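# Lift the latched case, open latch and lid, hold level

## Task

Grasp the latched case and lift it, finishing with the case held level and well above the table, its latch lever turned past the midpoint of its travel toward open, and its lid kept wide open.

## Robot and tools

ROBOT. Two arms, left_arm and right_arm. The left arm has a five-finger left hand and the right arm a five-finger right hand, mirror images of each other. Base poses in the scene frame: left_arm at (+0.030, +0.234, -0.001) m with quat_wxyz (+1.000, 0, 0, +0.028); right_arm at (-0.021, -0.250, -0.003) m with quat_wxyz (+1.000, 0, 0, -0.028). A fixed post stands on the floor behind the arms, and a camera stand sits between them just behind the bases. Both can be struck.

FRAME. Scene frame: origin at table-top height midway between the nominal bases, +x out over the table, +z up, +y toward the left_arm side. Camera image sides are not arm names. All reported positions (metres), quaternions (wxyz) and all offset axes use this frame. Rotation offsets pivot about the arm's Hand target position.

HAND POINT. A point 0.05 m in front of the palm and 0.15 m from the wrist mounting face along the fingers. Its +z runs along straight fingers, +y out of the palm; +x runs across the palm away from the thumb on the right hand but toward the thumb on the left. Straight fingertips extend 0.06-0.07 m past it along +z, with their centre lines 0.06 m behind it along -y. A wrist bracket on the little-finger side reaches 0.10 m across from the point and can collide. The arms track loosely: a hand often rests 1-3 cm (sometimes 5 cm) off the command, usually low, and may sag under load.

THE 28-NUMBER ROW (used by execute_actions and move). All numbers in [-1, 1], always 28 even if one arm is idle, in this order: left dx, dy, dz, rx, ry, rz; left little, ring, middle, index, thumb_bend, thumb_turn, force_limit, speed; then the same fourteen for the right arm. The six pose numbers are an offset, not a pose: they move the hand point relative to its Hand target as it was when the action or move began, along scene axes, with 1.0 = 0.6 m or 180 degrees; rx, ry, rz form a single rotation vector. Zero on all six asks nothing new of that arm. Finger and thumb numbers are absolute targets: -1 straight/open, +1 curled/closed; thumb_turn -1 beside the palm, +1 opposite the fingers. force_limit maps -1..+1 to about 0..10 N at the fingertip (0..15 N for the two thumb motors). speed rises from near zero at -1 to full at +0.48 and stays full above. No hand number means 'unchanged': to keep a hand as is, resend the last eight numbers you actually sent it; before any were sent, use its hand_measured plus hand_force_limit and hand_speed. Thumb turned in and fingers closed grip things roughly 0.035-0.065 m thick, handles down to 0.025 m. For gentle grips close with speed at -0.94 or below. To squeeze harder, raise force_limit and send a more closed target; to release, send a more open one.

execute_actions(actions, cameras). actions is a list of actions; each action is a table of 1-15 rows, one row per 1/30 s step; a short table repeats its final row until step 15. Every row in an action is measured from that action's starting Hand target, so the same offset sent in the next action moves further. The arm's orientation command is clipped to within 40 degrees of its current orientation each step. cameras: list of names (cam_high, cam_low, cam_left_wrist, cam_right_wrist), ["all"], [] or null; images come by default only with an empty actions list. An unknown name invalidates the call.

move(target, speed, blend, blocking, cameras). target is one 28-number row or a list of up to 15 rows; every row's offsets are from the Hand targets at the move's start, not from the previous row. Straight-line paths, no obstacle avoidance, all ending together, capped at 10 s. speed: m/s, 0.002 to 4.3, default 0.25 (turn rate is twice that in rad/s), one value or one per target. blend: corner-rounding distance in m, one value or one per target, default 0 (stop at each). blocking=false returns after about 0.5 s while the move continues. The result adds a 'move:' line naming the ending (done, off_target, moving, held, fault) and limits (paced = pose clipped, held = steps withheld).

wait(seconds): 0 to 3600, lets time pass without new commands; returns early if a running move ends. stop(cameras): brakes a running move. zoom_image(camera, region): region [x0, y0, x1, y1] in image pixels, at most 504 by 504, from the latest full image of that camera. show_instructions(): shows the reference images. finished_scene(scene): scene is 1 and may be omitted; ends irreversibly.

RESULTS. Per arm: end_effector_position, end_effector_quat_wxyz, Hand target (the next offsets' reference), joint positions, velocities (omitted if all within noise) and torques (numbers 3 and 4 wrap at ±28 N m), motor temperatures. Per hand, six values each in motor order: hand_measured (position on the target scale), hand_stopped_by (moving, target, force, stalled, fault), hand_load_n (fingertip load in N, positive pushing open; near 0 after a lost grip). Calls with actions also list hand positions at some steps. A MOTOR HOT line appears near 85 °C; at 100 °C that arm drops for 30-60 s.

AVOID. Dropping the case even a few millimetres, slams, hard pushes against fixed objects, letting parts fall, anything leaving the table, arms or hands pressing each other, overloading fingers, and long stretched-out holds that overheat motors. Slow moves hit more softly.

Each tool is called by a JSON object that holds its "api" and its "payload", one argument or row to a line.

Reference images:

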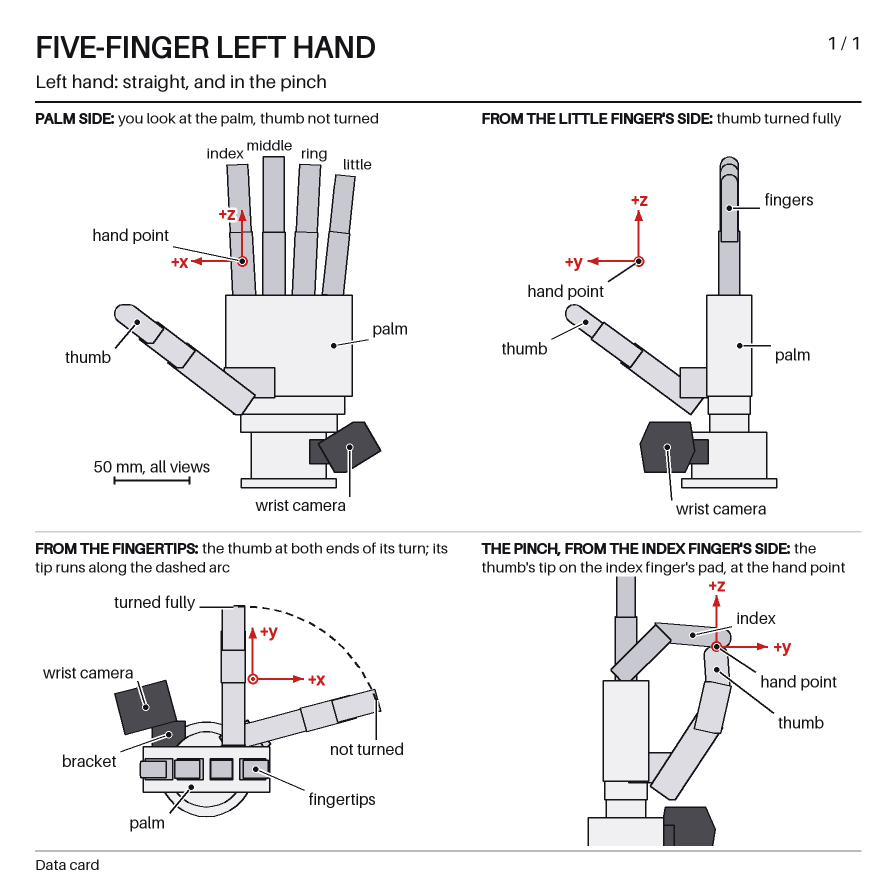

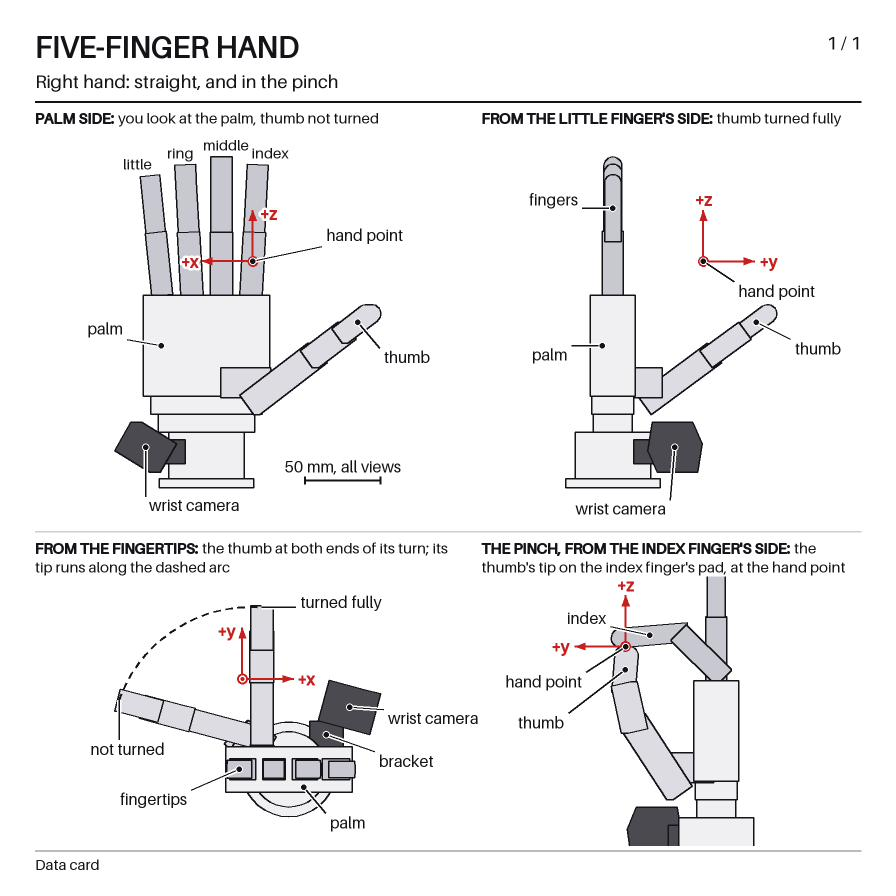

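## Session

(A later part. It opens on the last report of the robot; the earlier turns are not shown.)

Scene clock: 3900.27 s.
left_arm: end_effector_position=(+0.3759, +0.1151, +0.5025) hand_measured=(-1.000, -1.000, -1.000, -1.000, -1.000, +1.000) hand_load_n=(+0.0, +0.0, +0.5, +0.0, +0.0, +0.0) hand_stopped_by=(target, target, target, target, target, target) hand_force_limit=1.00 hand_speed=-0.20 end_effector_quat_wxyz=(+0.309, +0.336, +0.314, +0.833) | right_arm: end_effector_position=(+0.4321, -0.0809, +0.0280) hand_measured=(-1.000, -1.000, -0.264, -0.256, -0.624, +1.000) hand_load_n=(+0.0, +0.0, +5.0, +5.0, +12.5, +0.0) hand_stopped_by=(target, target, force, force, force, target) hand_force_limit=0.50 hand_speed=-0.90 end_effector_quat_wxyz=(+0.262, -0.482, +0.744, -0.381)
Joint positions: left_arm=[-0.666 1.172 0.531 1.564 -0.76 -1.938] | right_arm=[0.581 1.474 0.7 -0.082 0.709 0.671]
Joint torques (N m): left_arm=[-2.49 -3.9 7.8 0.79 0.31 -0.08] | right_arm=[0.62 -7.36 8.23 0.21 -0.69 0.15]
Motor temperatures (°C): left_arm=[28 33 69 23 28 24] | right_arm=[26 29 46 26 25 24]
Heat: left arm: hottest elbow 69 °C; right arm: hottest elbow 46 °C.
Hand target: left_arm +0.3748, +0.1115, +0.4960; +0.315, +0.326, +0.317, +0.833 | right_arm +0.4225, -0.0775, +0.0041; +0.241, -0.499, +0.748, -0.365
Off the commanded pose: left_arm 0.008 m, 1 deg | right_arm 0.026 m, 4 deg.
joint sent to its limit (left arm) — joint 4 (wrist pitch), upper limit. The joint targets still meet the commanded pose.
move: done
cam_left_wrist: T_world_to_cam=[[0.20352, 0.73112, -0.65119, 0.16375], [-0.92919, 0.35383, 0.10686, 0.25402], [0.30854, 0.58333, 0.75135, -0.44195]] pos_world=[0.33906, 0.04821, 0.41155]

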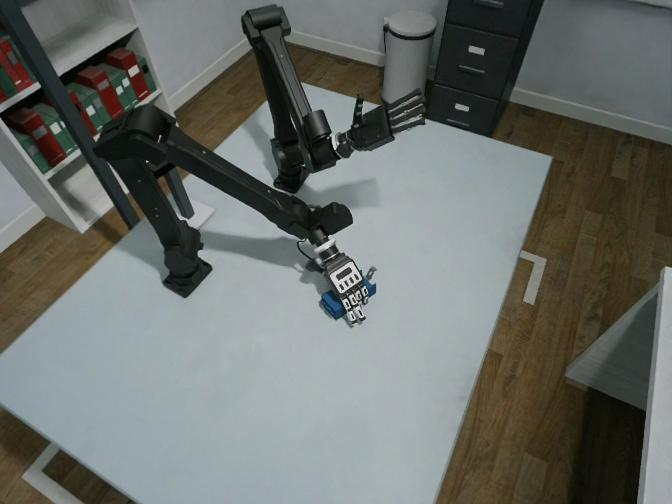

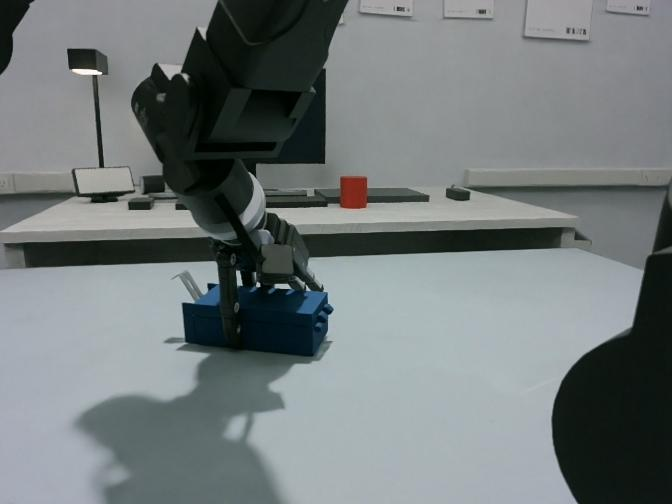

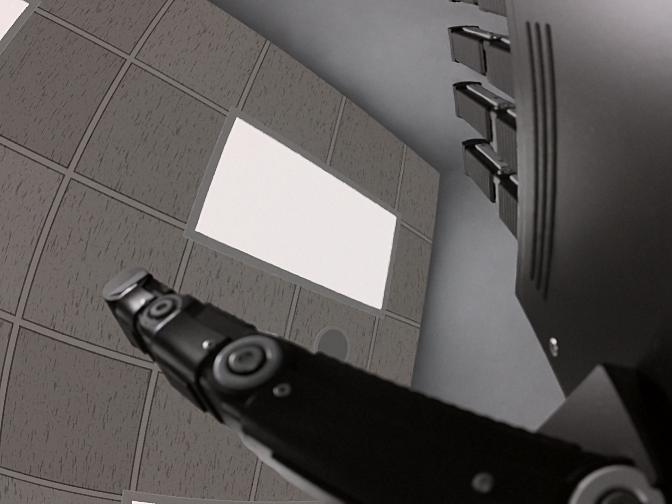

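{"api": "move", "payload": {
  "target": [
    [0,0,0,0,0,0, -1,-1,-1,-1,-1,1,1,-0.2, 0,0,0.025,0,0,0, -1,-1,0.2,0.2,-0.622,1,0.5,-0.9],
    [0,0,0,0,0,0, -1,-1,-1,-1,-1,1,1,-0.2, 0,0,0.025,0,0,0, -1,-1,-0.8,-0.8,-1,1,0.5,-0.5],
    [0,0,0,0,0,0, -1,-1,-1,-1,-1,1,1,-0.2, 0,0,0.025,0,0,0, -1,-1,-1,-1,-1,1,0.5,-0.5],
    [0,0,0,0,0,0, -1,-1,-1,-1,-1,1,1,-0.2, 0,0,0.2,0,0,0, -1,-1,-1,-1,-1,1,0.5,-0.5]
  ],
  "speed": 0.05,
  "cameras": ["cam_high","cam_low"]
}}

Scene clock: 3927.87 s.
left_arm: end_effector_position=(+0.3759, +0.1152, +0.5025) hand_measured=(-1.000, -1.000, -1.000, -1.000, -1.000, +1.000) hand_load_n=(+0.0, +0.0, +0.0, +0.0, +0.0, +0.0) hand_stopped_by=(target, target, target, target, target, target) hand_force_limit=1.00 hand_speed=-0.20 end_effector_quat_wxyz=(+0.309, +0.336, +0.314, +0.833) | right_arm: end_effector_position=(+0.4087, -0.0878, +0.0991) hand_measured=(-1.000, -1.000, -1.000, -1.000, -1.000, +1.000) hand_load_n=(+0.0, +0.0, +0.0, +0.0, +0.0, +0.0) hand_stopped_by=(target, target, target, target, target, target) hand_force_limit=0.50 hand_speed=-0.50 end_effector_quat_wxyz=(+0.219, -0.507, +0.749, -0.366)
Joint positions: left_arm=[-0.666 1.172 0.531 1.564 -0.76 -1.939] | right_arm=[0.583 1.304 0.816 -0.478 0.685 0.684]
Joint torques (N m): left_arm=[-2.32 -3.9 7.77 0.8 0.32 -0.1] | right_arm=[0.56 -10.81 14.09 0.7 0.39 0]
Motor temperatures (°C): left_arm=[28 33 65 23 28 24] | right_arm=[26 30 46 26 25 24]
Heat: left arm: hottest elbow 65 °C; right arm: hottest elbow 46 °C.
Hand target: left_arm +0.3748, +0.1115, +0.4960; +0.315, +0.326, +0.317, +0.833 | right_arm +0.4225, -0.0776, +0.1240; +0.241, -0.499, +0.748, -0.365
Off the commanded pose: left_arm 0.008 m, 1 deg | right_arm 0.030 m, 3 deg.
joint sent to its limit (left arm) — joint 4 (wrist pitch), upper limit. The joint targets still meet the commanded pose.
move: off_target (right_arm); target 2's new numbers were sent with right_arm's hand 0.013 m and 3 deg from that target

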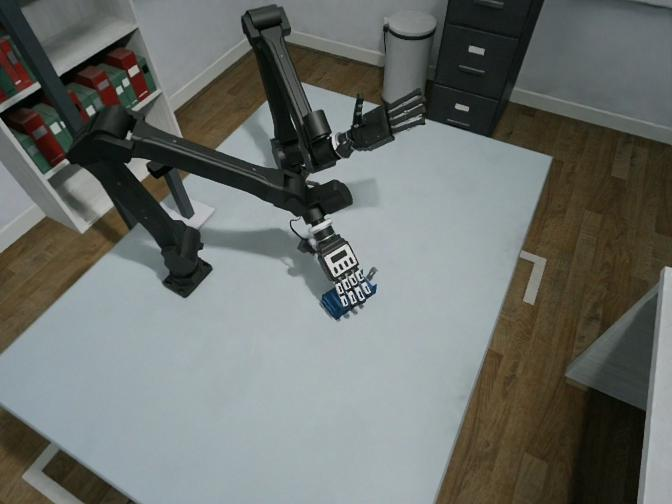

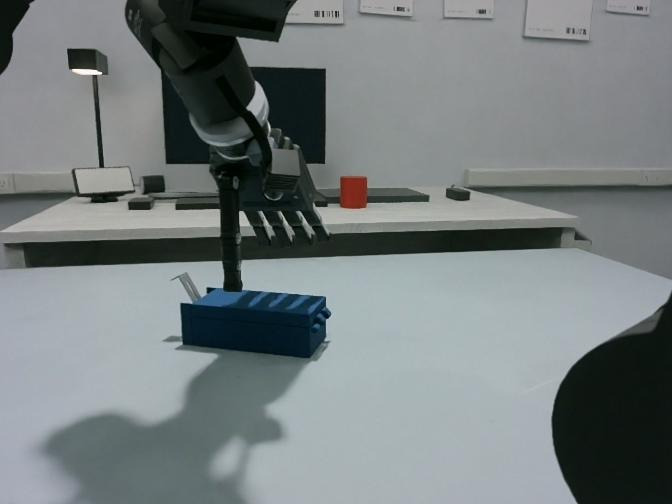

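{"api": "zoom_image", "payload": {
  "camera": "cam_low",
  "region": [160, 260, 350, 370]
}}

{"api": "zoom_image", "payload": {
  "camera": "cam_high",
  "region": [300, 245, 400, 345]
}}

Scaled by 2.653 from the camera's image (finer frame: 960x720).

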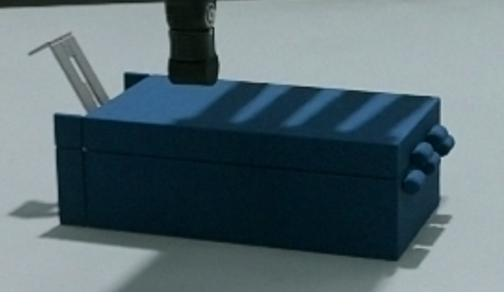

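Scaled by 5.040 from the camera's image (finer frame: 960x720).

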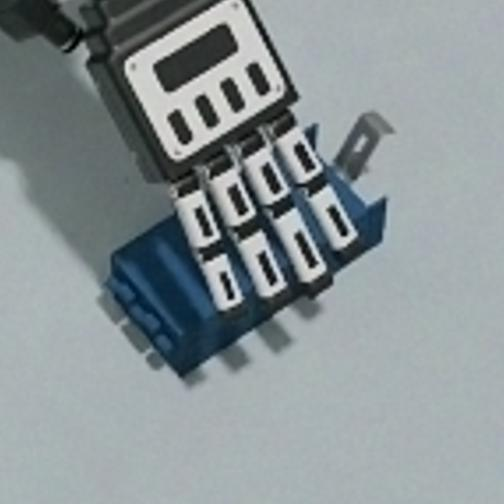

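{"api": "zoom_image", "payload": {
  "camera": "cam_low",
  "region": [170, 265, 230, 355]
}}

{"api": "zoom_image", "payload": {
  "camera": "cam_low",
  "region": [280, 285, 340, 375]
}}

Scaled by 5.600 from the camera's image (finer frame: 960x720).

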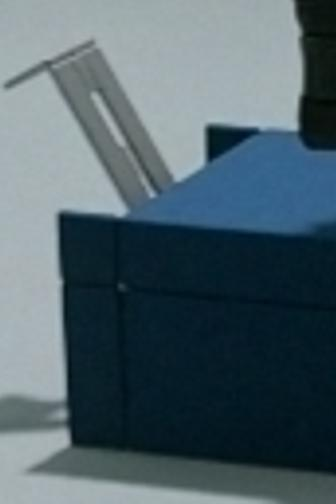

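Scaled by 5.600 from the camera's image (finer frame: 960x720).

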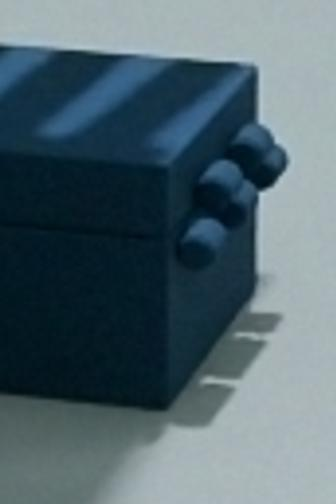

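{"api": "move", "payload": {
  "target": [0,0,0,0,0,0, -1,-1,-1,-1,-1,1,1,-0.2, 0.02,-0.06,0.0,0,0,-0.0244, -1,-1,-1,-1,-1,1,0.5,-0.5],
  "speed": 0.06,
  "cameras": ["cam_high","cam_low"]
}}

{"api": "zoom_image", "payload": {
  "camera": "cam_high",
  "region": [300, 245, 400, 345]
}}

Scene clock: 3968.90 s.
left_arm: end_effector_position=(+0.3759, +0.1152, +0.5025) hand_measured=(-1.000, -1.000, -1.000, -1.000, -1.000, +1.000) hand_load_n=(+0.0, +0.0, +0.0, +0.0, +0.0, +0.0) hand_stopped_by=(target, target, target, target, target, target) hand_force_limit=1.00 hand_speed=-0.20 end_effector_quat_wxyz=(+0.309, +0.336, +0.314, +0.833) | right_arm: end_effector_position=(+0.4186, -0.1172, +0.0990) hand_measured=(-1.000, -1.000, -1.000, -1.000, -1.000, +1.000) hand_load_n=(+0.0, -0.5, +0.0, +0.0, +0.0, +0.0) hand_stopped_by=(target, target, target, target, target, target) hand_force_limit=0.50 hand_speed=-0.50 end_effector_quat_wxyz=(+0.206, -0.482, +0.766, -0.372)
Joint positions: left_arm=[-0.666 1.172 0.531 1.564 -0.76 -1.939] | right_arm=[0.514 1.304 0.816 -0.478 0.683 0.684]
Joint torques (N m): left_arm=[-2.37 -3.96 7.8 0.84 0.32 -0.1] | right_arm=[-0.09 -10.99 13.89 0.8 0.39 -0.04]
Motor temperatures (°C): left_arm=[28 32 63 23 28 24] | right_arm=[26 31 50 26 24 24]
Heat: left arm: hottest elbow 63 °C; right arm: hottest elbow 50 °C.
Hand target: left_arm +0.3748, +0.1115, +0.4960; +0.315, +0.326, +0.317, +0.833 | right_arm +0.4345, -0.1137, +0.1240; +0.227, -0.470, +0.767, -0.374
Off the commanded pose: left_arm 0.008 m, 1 deg | right_arm 0.030 m, 3 deg.
joint sent to its limit (left arm) — joint 4 (wrist pitch), upper limit. The joint targets still meet the commanded pose.
move: off_target (right_arm)

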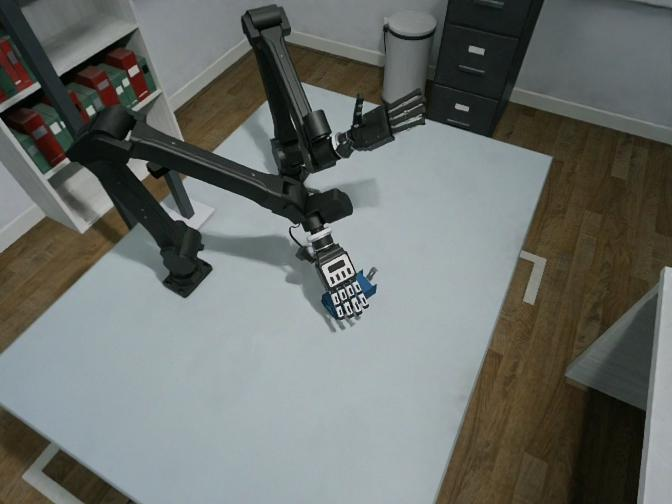

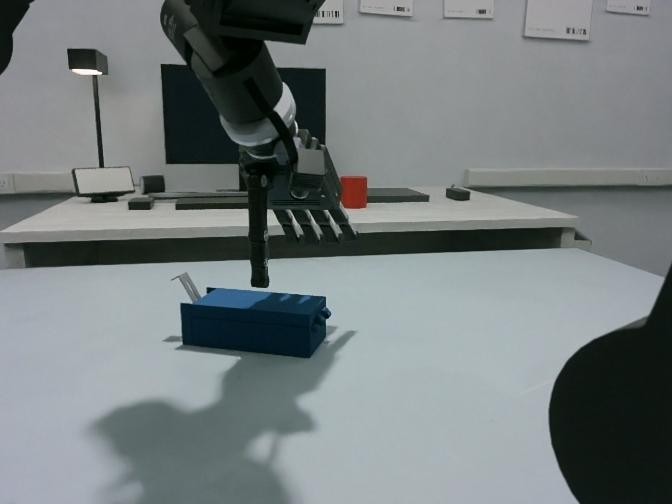

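Scaled by 5.040 from the camera's image (finer frame: 960x720).

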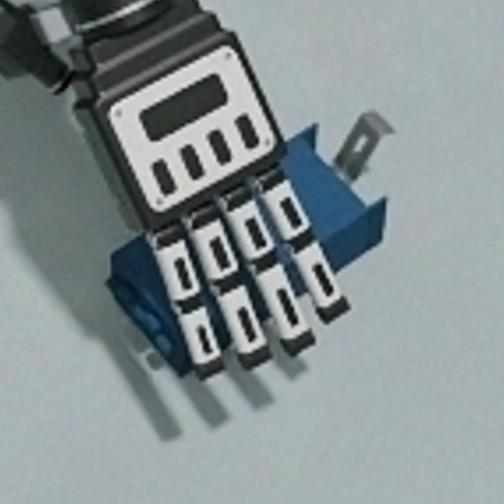

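{"api": "execute_actions", "payload": {
  "actions": [],
  "cameras": ["cam_low", "cam_high"]
}}

Scene clock: 3983.13 s.
left_arm: end_effector_position=(+0.3759, +0.1152, +0.5025) hand_measured=(-1.000, -1.000, -1.000, -1.000, -1.000, +1.000) hand_load_n=(+0.0, +0.0, +0.0, +0.0, +0.0, +0.0) hand_stopped_by=(target, target, target, target, target, target) hand_force_limit=1.00 hand_speed=-0.20 end_effector_quat_wxyz=(+0.309, +0.336, +0.314, +0.833) | right_arm: end_effector_position=(+0.4186, -0.1172, +0.0990) hand_measured=(-1.000, -1.000, -1.000, -1.000, -1.000, +1.000) hand_load_n=(+0.0, +0.0, +0.0, +0.0, +0.0, +0.0) hand_stopped_by=(target, target, target, target, target, target) hand_force_limit=0.50 hand_speed=-0.50 end_effector_quat_wxyz=(+0.206, -0.482, +0.766, -0.372)
Joint positions: left_arm=[-0.666 1.172 0.531 1.564 -0.76 -1.939] | right_arm=[0.514 1.304 0.816 -0.478 0.683 0.684]
Joint velocities: within noise
Joint torques (N m): left_arm=[-2.26 -3.9 7.79 0.8 0.32 -0.1] | right_arm=[-0.09 -10.87 13.89 0.73 0.37 -0.05]
Motor temperatures (°C): left_arm=[28 32 62 23 28 24] | right_arm=[26 32 51 26 24 24]
Heat: left arm: hottest elbow 62 °C; right arm: hottest elbow 51 °C.
Hand target: left_arm +0.3748, +0.1115, +0.4960; +0.315, +0.326, +0.317, +0.833 | right_arm +0.4345, -0.1136, +0.1240; +0.227, -0.470, +0.767, -0.374
Off the commanded pose: left_arm 0.008 m, 1 deg | right_arm 0.030 m, 3 deg.
Images, in order (width x height): cam_high 672x504, cam_low 672x504.

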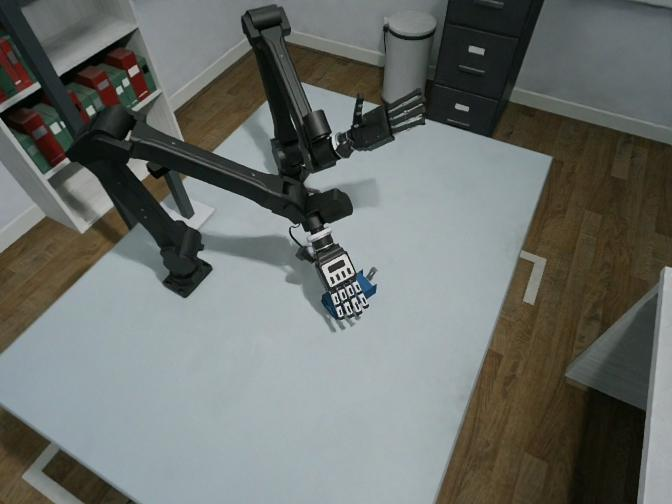

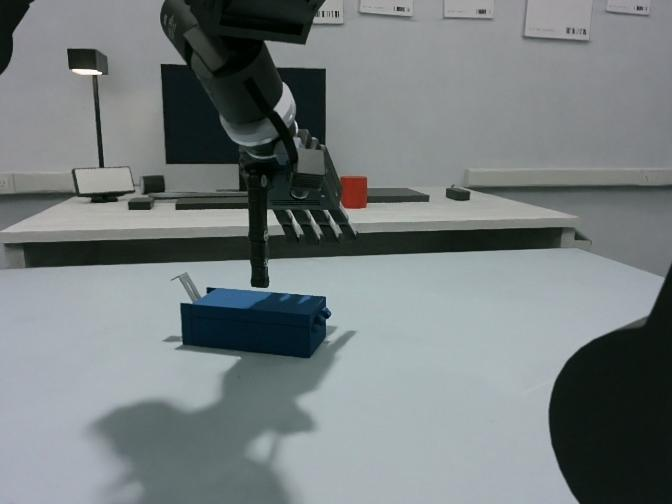

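{"api": "move", "payload": {
  "target": [0,0,0,0,0,0,-1,-1,-1,-1,-1,1,1,-0.2,0.0025,-0.0107,-0.0733,0,0,0,-1,-1,-1,-1,-1,1,0.5,-0.5],
  "speed": 0.06,
  "cameras": ["cam_low"]
}}

Scene clock: 3994.03 s.
left_arm: end_effector_position=(+0.3759, +0.1152, +0.5025) hand_measured=(-1.000, -1.000, -1.000, -1.000, -1.000, +1.000) hand_load_n=(+0.0, +0.0, +0.5, +0.0, +0.0, -0.5) hand_stopped_by=(target, target, target, target, target, target) hand_force_limit=1.00 hand_speed=-0.20 end_effector_quat_wxyz=(+0.309, +0.336, +0.314, +0.833) | right_arm: end_effector_position=(+0.4301, -0.1176, +0.0783) hand_measured=(-1.000, -1.000, -1.000, -1.000, -1.000, +1.000) hand_load_n=(+0.0, +0.0, +0.0, +0.0, +0.0, +0.0) hand_stopped_by=(target, target, target, target, target, target) hand_force_limit=0.50 hand_speed=-0.50 end_effector_quat_wxyz=(+0.224, -0.472, +0.767, -0.372)
Joint positions: left_arm=[-0.666 1.172 0.531 1.564 -0.76 -1.939] | right_arm=[0.499 1.348 0.778 -0.35 0.673 0.675]
Joint torques (N m): left_arm=[-2.32 -3.96 7.83 0.83 0.32 -0.1] | right_arm=[-0.09 -9.52 10.14 1.69 0.36 -0.11]
Motor temperatures (°C): left_arm=[28 32 61 23 28 24] | right_arm=[26 32 52 26 24 24]
Heat: left arm: hottest elbow 61 °C; right arm: hottest elbow 52 °C.
Hand target: left_arm +0.3748, +0.1115, +0.4960; +0.315, +0.326, +0.317, +0.833 | right_arm +0.4360, -0.1201, +0.0800; +0.227, -0.470, +0.767, -0.374
Off the commanded pose: left_arm 0.008 m, 1 deg | right_arm 0.007 m, 0 deg.
joint sent to its limit (left arm) — joint 4 (wrist pitch), upper limit. The joint targets still meet the commanded pose.
move: done

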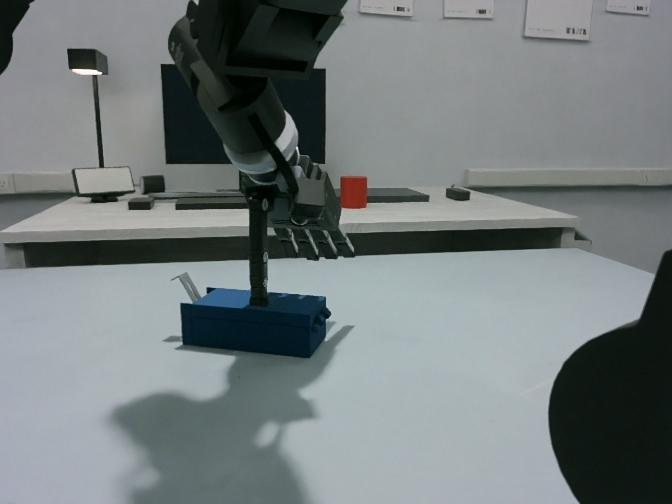

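{"api": "move", "payload": {
  "target": [0,0,0,0,0,0,-1,-1,-1,-1,-1,1,1,-0.2,-0.0142,-0.0098,-0.0500,0,0,0,-1,-1,-1,-1,-1,1,0.5,-0.5],
  "speed": 0.06,
  "cameras": ["cam_low"]
}}

Scene clock: 3998.97 s.
left_arm: end_effector_position=(+0.3759, +0.1152, +0.5025) hand_measured=(-1.000, -1.000, -1.000, -1.000, -1.000, +1.000) hand_load_n=(+0.0, +0.0, -0.5, +0.0, -0.5, +0.0) hand_stopped_by=(target, target, target, target, target, target) hand_force_limit=1.00 hand_speed=-0.20 end_effector_quat_wxyz=(+0.309, +0.336, +0.314, +0.833) | right_arm: end_effector_position=(+0.4224, -0.1230, +0.0497) hand_measured=(-1.000, -1.000, -1.000, -1.000, -1.000, +1.000) hand_load_n=(+0.0, +0.0, +0.0, +0.0, +0.0, +0.0) hand_stopped_by=(target, target, target, target, target, target) hand_force_limit=0.50 hand_speed=-0.50 end_effector_quat_wxyz=(+0.225, -0.471, +0.767, -0.373)
Joint positions: left_arm=[-0.666 1.172 0.531 1.564 -0.76 -1.939] | right_arm=[0.494 1.375 0.711 -0.25 0.67 0.67]
Joint torques (N m): left_arm=[-2.37 -3.96 7.79 0.83 0.32 -0.09] | right_arm=[0.09 -9.11 9.44 1.51 0.34 -0.11]
Motor temperatures (°C): left_arm=[28 32 61 23 28 24] | right_arm=[26 32 52 26 24 24]
Heat: left arm: hottest elbow 61 °C; right arm: hottest elbow 52 °C.
Hand target: left_arm +0.3748, +0.1115, +0.4960; +0.315, +0.326, +0.317, +0.833 | right_arm +0.4276, -0.1259, +0.0501; +0.227, -0.470, +0.767, -0.374
Off the commanded pose: left_arm 0.008 m, 1 deg | right_arm 0.006 m, 0 deg.
joint sent to its limit (left arm) — joint 4 (wrist pitch), upper limit. The joint targets still meet the commanded pose.
move: done

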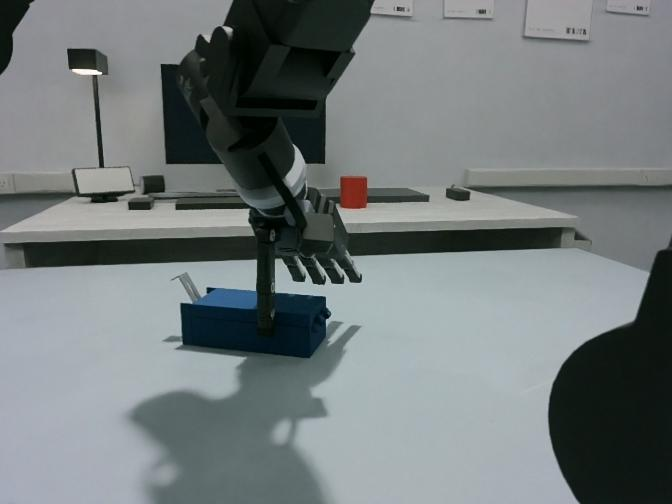

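{"api": "move", "payload": {
  "target": [0,0,0,0,0,0,-1,-1,-1,-1,-1,1,1,-0.2,-0.006,-0.0077,-0.0340,0,0,0,-1,-1,-1,-1,-1,1,0.5,-0.5],
  "speed": 0.05,
  "cameras": ["cam_low"]
}}

{"api": "zoom_image", "payload": {
  "camera": "cam_low",
  "region": [150, 180, 400, 380]
}}

Scene clock: 4008.13 s.
left_arm: end_effector_position=(+0.3759, +0.1152, +0.5025) hand_measured=(-1.000, -1.000, -1.000, -1.000, -1.000, +1.000) hand_load_n=(+0.0, +0.0, +0.0, +0.0, +0.0, +0.0) hand_stopped_by=(target, target, target, target, target, target) hand_force_limit=1.00 hand_speed=-0.20 end_effector_quat_wxyz=(+0.309, +0.336, +0.314, +0.833) | right_arm: end_effector_position=(+0.4190, -0.1276, +0.0295) hand_measured=(-1.000, -1.000, -1.000, -1.000, -1.000, +1.000) hand_load_n=(+0.0, +0.0, +0.0, +0.0, +0.0, +0.0) hand_stopped_by=(target, target, target, target, target, target) hand_force_limit=0.50 hand_speed=-0.50 end_effector_quat_wxyz=(+0.225, -0.471, +0.767, -0.373)
Joint positions: left_arm=[-0.666 1.172 0.531 1.564 -0.76 -1.939] | right_arm=[0.487 1.406 0.672 -0.174 0.665 0.663]
Joint torques (N m): left_arm=[-2.32 -3.96 7.82 0.84 0.32 -0.09] | right_arm=[0.03 -9.35 9.05 1.57 0.35 -0.08]
Motor temperatures (°C): left_arm=[28 32 61 23 28 24] | right_arm=[26 31 52 26 24 24]
Heat: left arm: hottest elbow 61 °C; right arm: hottest elbow 52 °C.
Hand target: left_arm +0.3748, +0.1115, +0.4960; +0.315, +0.326, +0.317, +0.833 | right_arm +0.4239, -0.1305, +0.0297; +0.227, -0.470, +0.767, -0.374
Off the commanded pose: left_arm 0.008 m, 1 deg | right_arm 0.006 m, 0 deg.
joint sent to its limit (left arm) — joint 4 (wrist pitch), upper limit. The joint targets still meet the commanded pose.
move: done

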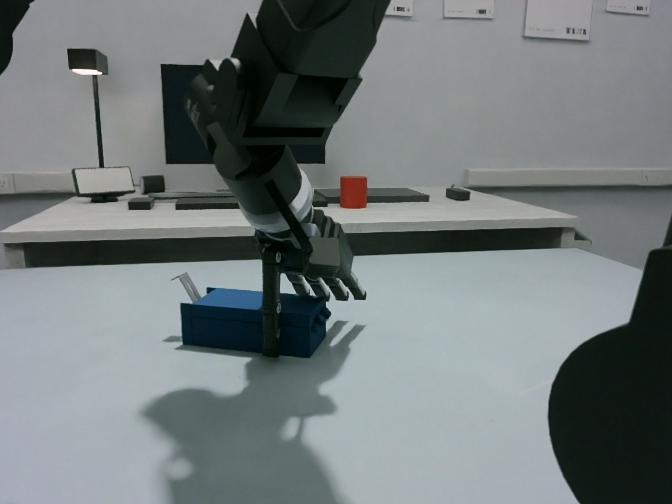

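Scaled by 2.016 from the camera's image (finer frame: 960x720).

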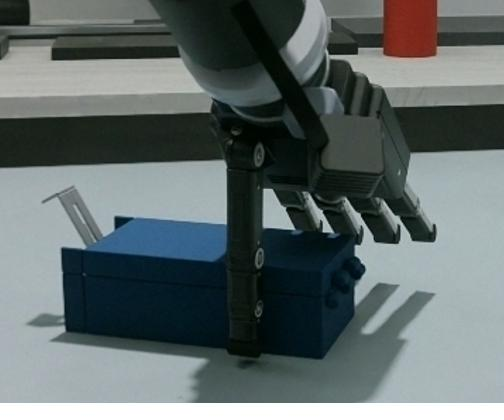

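{"api": "move", "payload": {
  "target": [0,0,0,0,0,0,-1,-1,-1,-1,-1,1,1,-0.2,0,0,0,0,0,0,-1,-1,0.2,0.2,-0.622,1,0.6,-0.9],
  "cameras": ["cam_low"]
}}

{"api": "wait", "payload": {
  "seconds": 4,
  "cameras": ["cam_low"]
}}

Scene clock: 4014.37 s.
left_arm: end_effector_position=(+0.3759, +0.1152, +0.5025) hand_measured=(-1.000, -1.000, -1.000, -1.000, -1.000, +1.000) hand_load_n=(+0.0, +0.5, +0.0, +0.0, +0.0, +0.0) hand_stopped_by=(target, target, target, target, target, target) hand_force_limit=1.00 hand_speed=-0.20 end_effector_quat_wxyz=(+0.309, +0.336, +0.314, +0.833) | right_arm: end_effector_position=(+0.4223, -0.1290, +0.0313) hand_measured=(-1.000, -1.000, -0.304, -0.238, -0.628, +1.000) hand_load_n=(+0.0, +0.0, +5.0, +8.5, +10.5, +1.0) hand_stopped_by=(target, target, force, force, target, target) hand_force_limit=0.60 hand_speed=-0.90 end_effector_quat_wxyz=(+0.230, -0.466, +0.768, -0.374)
Joint positions: left_arm=[-0.666 1.172 0.531 1.564 -0.76 -1.939] | right_arm=[0.481 1.406 0.672 -0.161 0.665 0.662]
Joint torques (N m): left_arm=[-2.37 -3.9 7.8 0.83 0.31 -0.1] | right_arm=[0.15 -9.35 9.05 1.2 0.31 -0.11]
Motor temperatures (°C): left_arm=[28 32 61 23 28 24] | right_arm=[26 31 52 26 24 24]
Heat: left arm: hottest elbow 61 °C; right arm: hottest elbow 52 °C.
Hand target: left_arm +0.3748, +0.1115, +0.4960; +0.315, +0.326, +0.317, +0.833 | right_arm +0.4239, -0.1305, +0.0297; +0.227, -0.470, +0.767, -0.374
Off the commanded pose: left_arm 0.008 m, 1 deg | right_arm 0.003 m, 0 deg.
joint sent to its limit (left arm) — joint 4 (wrist pitch), upper limit. The joint targets still meet the commanded pose.
move: done

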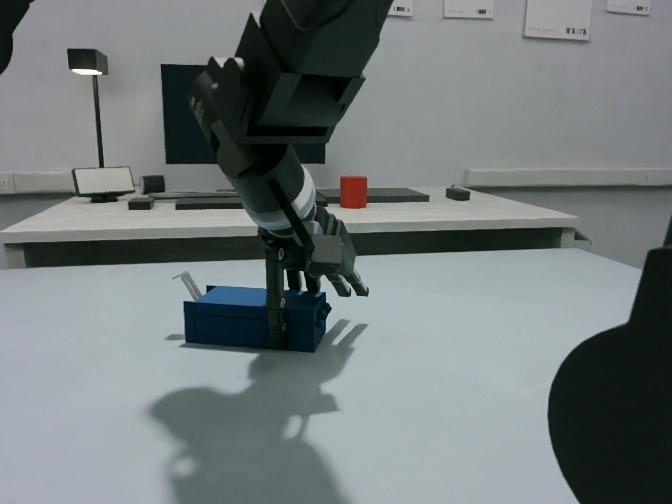

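Scene clock: 4018.37 s.
left_arm: end_effector_position=(+0.3759, +0.1152, +0.5025) hand_measured=(-1.000, -1.000, -1.000, -1.000, -1.000, +1.000) hand_load_n=(+0.0, +0.0, +0.0, +0.0, +0.0, +0.0) hand_stopped_by=(target, target, target, target, target, target) hand_force_limit=1.00 hand_speed=-0.20 end_effector_quat_wxyz=(+0.309, +0.336, +0.314, +0.833) | right_arm: end_effector_position=(+0.4223, -0.1290, +0.0313) hand_measured=(-1.000, -1.000, -0.304, -0.238, -0.628, +1.000) hand_load_n=(+0.0, +0.0, +5.0, +9.0, +11.0, +1.5) hand_stopped_by=(target, target, force, force, target, target) hand_force_limit=0.60 hand_speed=-0.90 end_effector_quat_wxyz=(+0.230, -0.466, +0.768, -0.374)
Joint positions: left_arm=[-0.666 1.172 0.531 1.564 -0.76 -1.939] | right_arm=[0.481 1.406 0.672 -0.161 0.665 0.662]
Joint torques (N m): left_arm=[-2.26 -3.96 7.8 0.8 0.32 -0.09] | right_arm=[0.26 -9.29 8.98 1.21 0.32 -0.1]
Motor temperatures (°C): left_arm=[28 32 61 23 28 24] | right_arm=[26 31 52 26 24 24]
Heat: left arm: hottest elbow 61 °C; right arm: hottest elbow 52 °C.
Hand target: left_arm +0.3748, +0.1115, +0.4960; +0.315, +0.326, +0.317, +0.833 | right_arm +0.4239, -0.1305, +0.0297; +0.227, -0.470, +0.767, -0.374
Off the commanded pose: left_arm 0.008 m, 1 deg | right_arm 0.003 m, 0 deg.
wait: 4.00 s; at rest by 0.17 s

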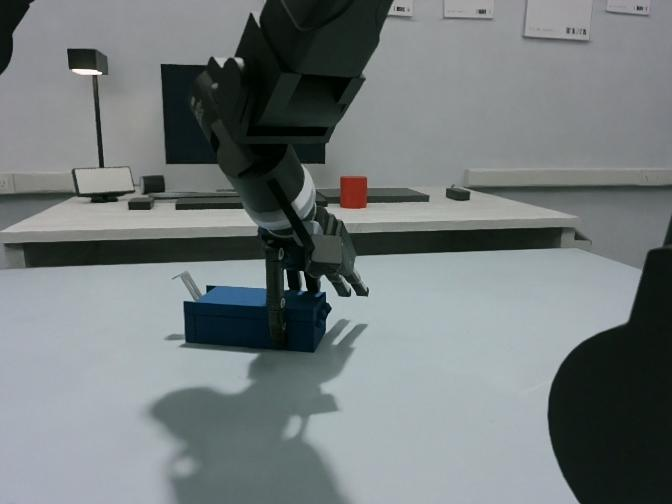

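{"api": "move", "payload": {
  "target": [0,0,0,0,0,0,-1,-1,-1,-1,-1,1,1,-0.2,0,0,0.15,0,0,0,-1,-1,0.2,0.2,-0.622,1,0.6,-0.9],
  "cameras": ["cam_low"],
  "speed": 0.06
}}

{"api": "zoom_image", "payload": {
  "camera": "cam_low",
  "region": [120, 100, 420, 340]
}}

Scene clock: 4024.07 s.
left_arm: end_effector_position=(+0.3759, +0.1152, +0.5025) hand_measured=(-1.000, -1.000, -1.000, -1.000, -1.000, +1.000) hand_load_n=(+0.0, +0.0, +0.0, +0.0, +0.0, +0.0) hand_stopped_by=(target, target, target, target, target, target) hand_force_limit=1.00 hand_speed=-0.20 end_effector_quat_wxyz=(+0.309, +0.336, +0.314, +0.833) | right_arm: end_effector_position=(+0.4039, -0.1371, +0.0883) hand_measured=(-1.000, -1.000, -0.304, -0.238, -0.628, +1.000) hand_load_n=(+0.0, +0.0, +4.0, +8.0, +11.5, +1.0) hand_stopped_by=(target, target, force, force, target, target) hand_force_limit=0.60 hand_speed=-0.90 end_effector_quat_wxyz=(+0.199, -0.483, +0.768, -0.370)
Joint positions: left_arm=[-0.666 1.172 0.531 1.564 -0.76 -1.939] | right_arm=[0.481 1.264 0.754 -0.451 0.663 0.656]
Joint torques (N m): left_arm=[-2.37 -3.84 7.8 0.87 0.32 -0.11] | right_arm=[0.21 -10.34 14.71 0.8 0.42 -0.04]
Motor temperatures (°C): left_arm=[28 32 61 23 28 24] | right_arm=[26 31 52 26 24 24]
Heat: left arm: hottest elbow 61 °C; right arm: hottest elbow 52 °C.
Hand target: left_arm +0.3748, +0.1115, +0.4960; +0.315, +0.326, +0.317, +0.833 | right_arm +0.4239, -0.1304, +0.1197; +0.227, -0.470, +0.767, -0.374
Off the commanded pose: left_arm 0.008 m, 1 deg | right_arm 0.038 m, 4 deg.
joint sent to its limit (left arm) — joint 4 (wrist pitch), upper limit. The joint targets still meet the commanded pose.
move: off_target (right_arm)

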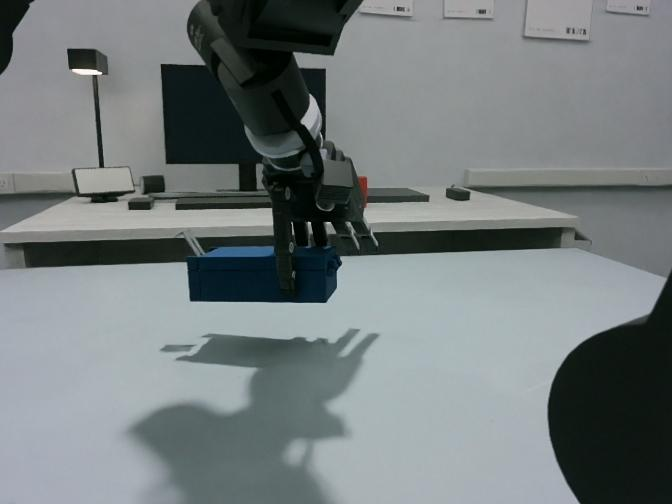

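Scaled by 1.680 from the camera's image (finer frame: 960x720).

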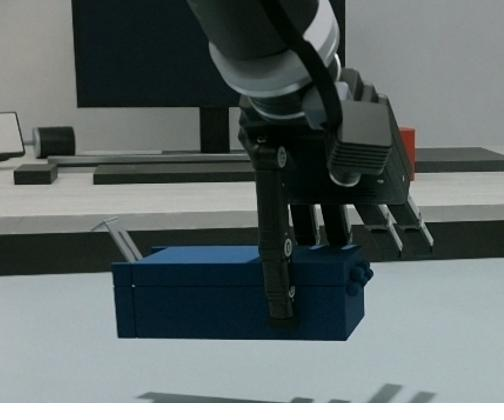

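{"api": "move", "payload": {
  "target": [0,0,0,0,0,0,-1,-1,-1,-1,-1,1,1,-0.2,-0.04,0.0,0.5,0,0,0,-1,-1,0.2,0.2,-0.622,1,0.6,-0.9],
  "cameras": ["cam_low","cam_high"],
  "speed": 0.12
}}

Scene clock: 4138.90 s.
left_arm: end_effector_position=(+0.3759, +0.1152, +0.5025) hand_measured=(-1.000, -1.000, -1.000, -1.000, -1.000, +1.000) hand_load_n=(+0.0, +0.0, +0.0, +0.0, +0.0, +0.0) hand_stopped_by=(target, target, target, target, target, target) hand_force_limit=1.00 hand_speed=-0.20 end_effector_quat_wxyz=(+0.309, +0.336, +0.314, +0.833) | right_arm: end_effector_position=(+0.3952, -0.1375, +0.3905) hand_measured=(-1.000, -1.000, -0.304, -0.238, -0.628, +1.000) hand_load_n=(+0.0, +0.0, +4.0, +7.5, +11.5, +1.5) hand_stopped_by=(target, target, force, force, target, target) hand_force_limit=0.60 hand_speed=-0.90 end_effector_quat_wxyz=(+0.199, -0.485, +0.766, -0.372)
Joint positions: left_arm=[-0.666 1.172 0.531 1.564 -0.76 -1.939] | right_arm=[0.492 1.169 1.494 -1.293 0.672 0.662]
Joint torques (N m): left_arm=[-2.37 -3.84 7.79 0.81 0.32 -0.1] | right_arm=[1.44 -8.35 16.1 0.77 0.77 0.17]
Motor temperatures (°C): left_arm=[28 31 59 23 28 24] | right_arm=[26 30 61 26 24 24]
Heat: left arm: hottest elbow 59 °C; right arm: hottest elbow 61 °C.
Hand target: left_arm +0.3748, +0.1115, +0.4960; +0.315, +0.326, +0.317, +0.833 | right_arm +0.3999, -0.1306, +0.4196; +0.227, -0.470, +0.767, -0.374
Off the commanded pose: left_arm 0.008 m, 1 deg | right_arm 0.030 m, 4 deg.
joint sent to its limit (left arm) — joint 4 (wrist pitch), upper limit. The joint targets still meet the commanded pose.
move: off_target (right_arm)
Images, in order (width x height): cam_high 672x504, cam_low 672x504.

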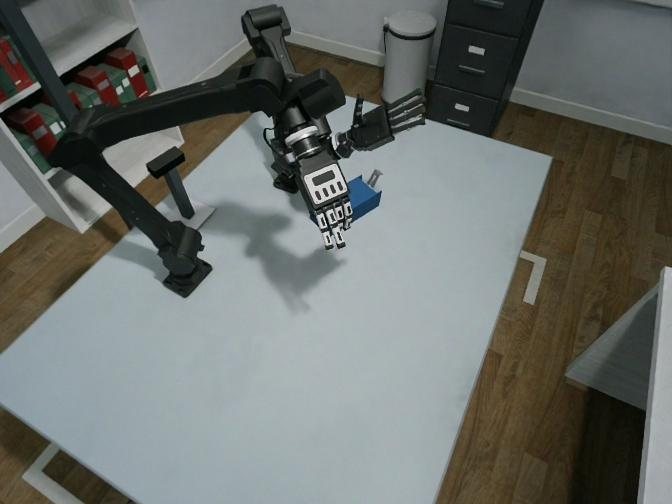

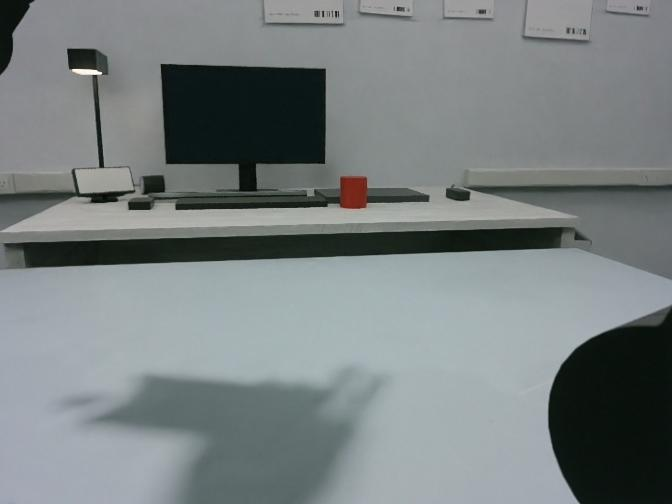

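{"api": "move", "payload": {
  "target": [-0.15,0.001,-0.035,0,0,-0.0722,-1,-1,-1,-1,-1,1,1,-0.2,0,0,0,0,0,0,-1,-1,0.2,0.2,-0.622,1,0.6,-0.9],
  "cameras": ["cam_high"],
  "speed": 0.12
}}

Scene clock: 4145.73 s.
left_arm: end_effector_position=(+0.2874, +0.1138, +0.4778) hand_measured=(-1.000, -1.000, -1.000, -1.000, -1.000, +1.000) hand_load_n=(+0.0, +0.0, +0.5, +0.0, +0.0, +0.0) hand_stopped_by=(target, target, target, target, target, target) hand_force_limit=1.00 hand_speed=-0.20 end_effector_quat_wxyz=(+0.404, +0.355, +0.279, +0.795) | right_arm: end_effector_position=(+0.3952, -0.1375, +0.3905) hand_measured=(-1.000, -1.000, -0.304, -0.238, -0.628, +1.000) hand_load_n=(+0.0, +0.0, +4.0, +7.5, +11.5, +1.0) hand_stopped_by=(target, target, force, force, target, target) hand_force_limit=0.60 hand_speed=-0.90 end_effector_quat_wxyz=(+0.199, -0.485, +0.767, -0.372)
Joint positions: left_arm=[-0.846 0.932 0.304 1.552 -0.737 -1.979] | right_arm=[0.492 1.169 1.494 -1.293 0.672 0.662]
Joint torques (N m): left_arm=[-2.73 -1.79 7.91 0.31 0.33 0.02] | right_arm=[1.44 -8.59 16.17 0.76 0.76 0.15]
Motor temperatures (°C): left_arm=[28 31 59 23 28 24] | right_arm=[26 30 62 26 24 24]
Heat: left arm: hottest elbow 59 °C; right arm: hottest elbow 62 °C.
Hand target: left_arm +0.2848, +0.1121, +0.4749; +0.407, +0.360, +0.278, +0.792 | right_arm +0.3999, -0.1306, +0.4196; +0.227, -0.470, +0.767, -0.374
Off the commanded pose: left_arm 0.004 m, 1 deg | right_arm 0.030 m, 4 deg.
move: done

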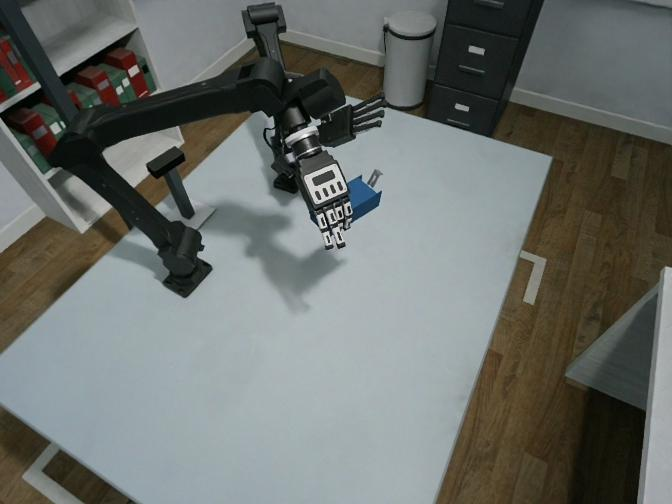

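{"api": "move", "payload": {
  "target": [0,0,0,0,0,0,-1,-1,-1,-1,-1,1,1,-0.2,-0.0165,0.0177,0.2923,0,0,0,-1,-1,0.2,0.2,-0.622,1,0.6,-0.9],
  "cameras": ["cam_high", "cam_left_wrist"],
  "speed": 0.12
}}

Scene clock: 4151.80 s.
left_arm: end_effector_position=(+0.2873, +0.1137, +0.4778) hand_measured=(-1.000, -1.000, -1.000, -1.000, -1.000, +1.000) hand_load_n=(+0.0, +0.0, +0.0, +0.0, +0.0, +0.0) hand_stopped_by=(target, target, target, target, target, target) hand_force_limit=1.00 hand_speed=-0.20 end_effector_quat_wxyz=(+0.404, +0.355, +0.279, +0.795) | right_arm: end_effector_position=(+0.3955, -0.1217, +0.5762) hand_measured=(-1.000, -1.000, -0.304, -0.238, -0.628, +1.000) hand_load_n=(+0.0, +0.0, +4.0, +7.5, +11.5, +1.0) hand_stopped_by=(target, target, force, force, target, target) hand_force_limit=0.60 hand_speed=-0.90 end_effector_quat_wxyz=(+0.250, -0.475, +0.753, -0.380)
Joint positions: left_arm=[-0.846 0.932 0.304 1.552 -0.737 -1.979] | right_arm=[0.533 1.396 2.229 -1.696 0.69 0.659]
Joint torques (N m): left_arm=[-2.32 -1.79 7.87 0.32 0.32 0.02] | right_arm=[1.32 -9.41 12.4 0.88 0.75 -0.03]
Motor temperatures (°C): left_arm=[28 31 59 23 28 24] | right_arm=[26 31 63 26 24 24]
Heat: left arm: hottest elbow 59 °C; right arm: hottest elbow 63 °C.
Hand target: left_arm +0.2847, +0.1120, +0.4749; +0.407, +0.360, +0.278, +0.792 | right_arm +0.3900, -0.1199, +0.5950; +0.227, -0.470, +0.767, -0.374
Off the commanded pose: left_arm 0.004 m, 1 deg | right_arm 0.020 m, 3 deg.
joint sent to its limit (right arm) — joint 4 (wrist pitch), lower limit. The joint targets are off in orientation, not in position.
move: off_target (right_arm)
cam_left_wrist: T_world_to_cam=[[0.37046, 0.65607, -0.65752, 0.13031], [-0.83267, 0.54826, 0.0779, 0.13878], [0.4116, 0.51864, 0.7494, -0.41654]] pos_world=[0.23874, 0.05445, 0.38703]

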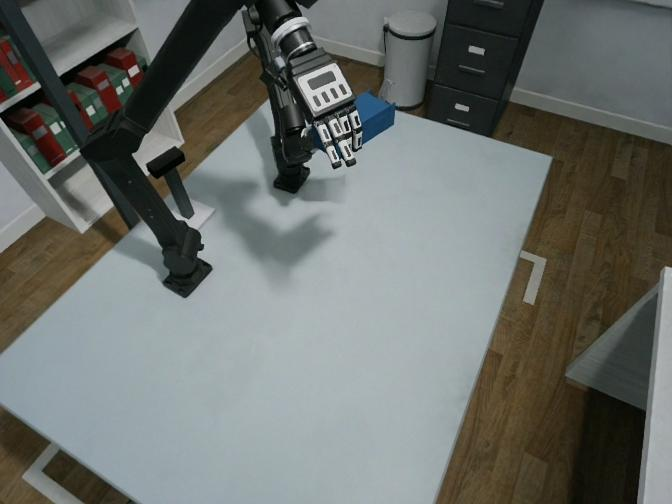

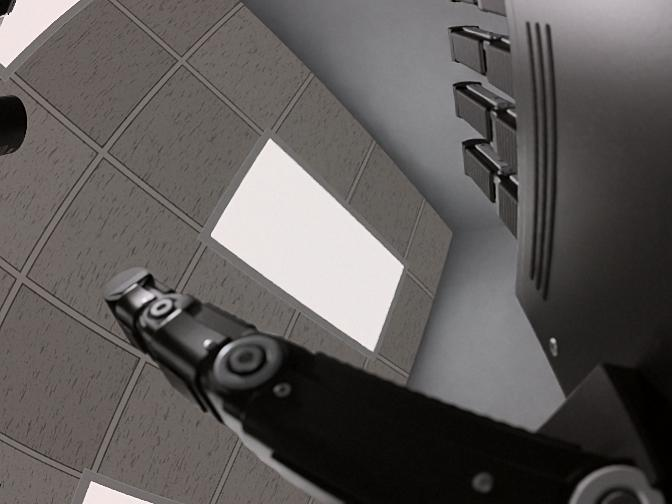

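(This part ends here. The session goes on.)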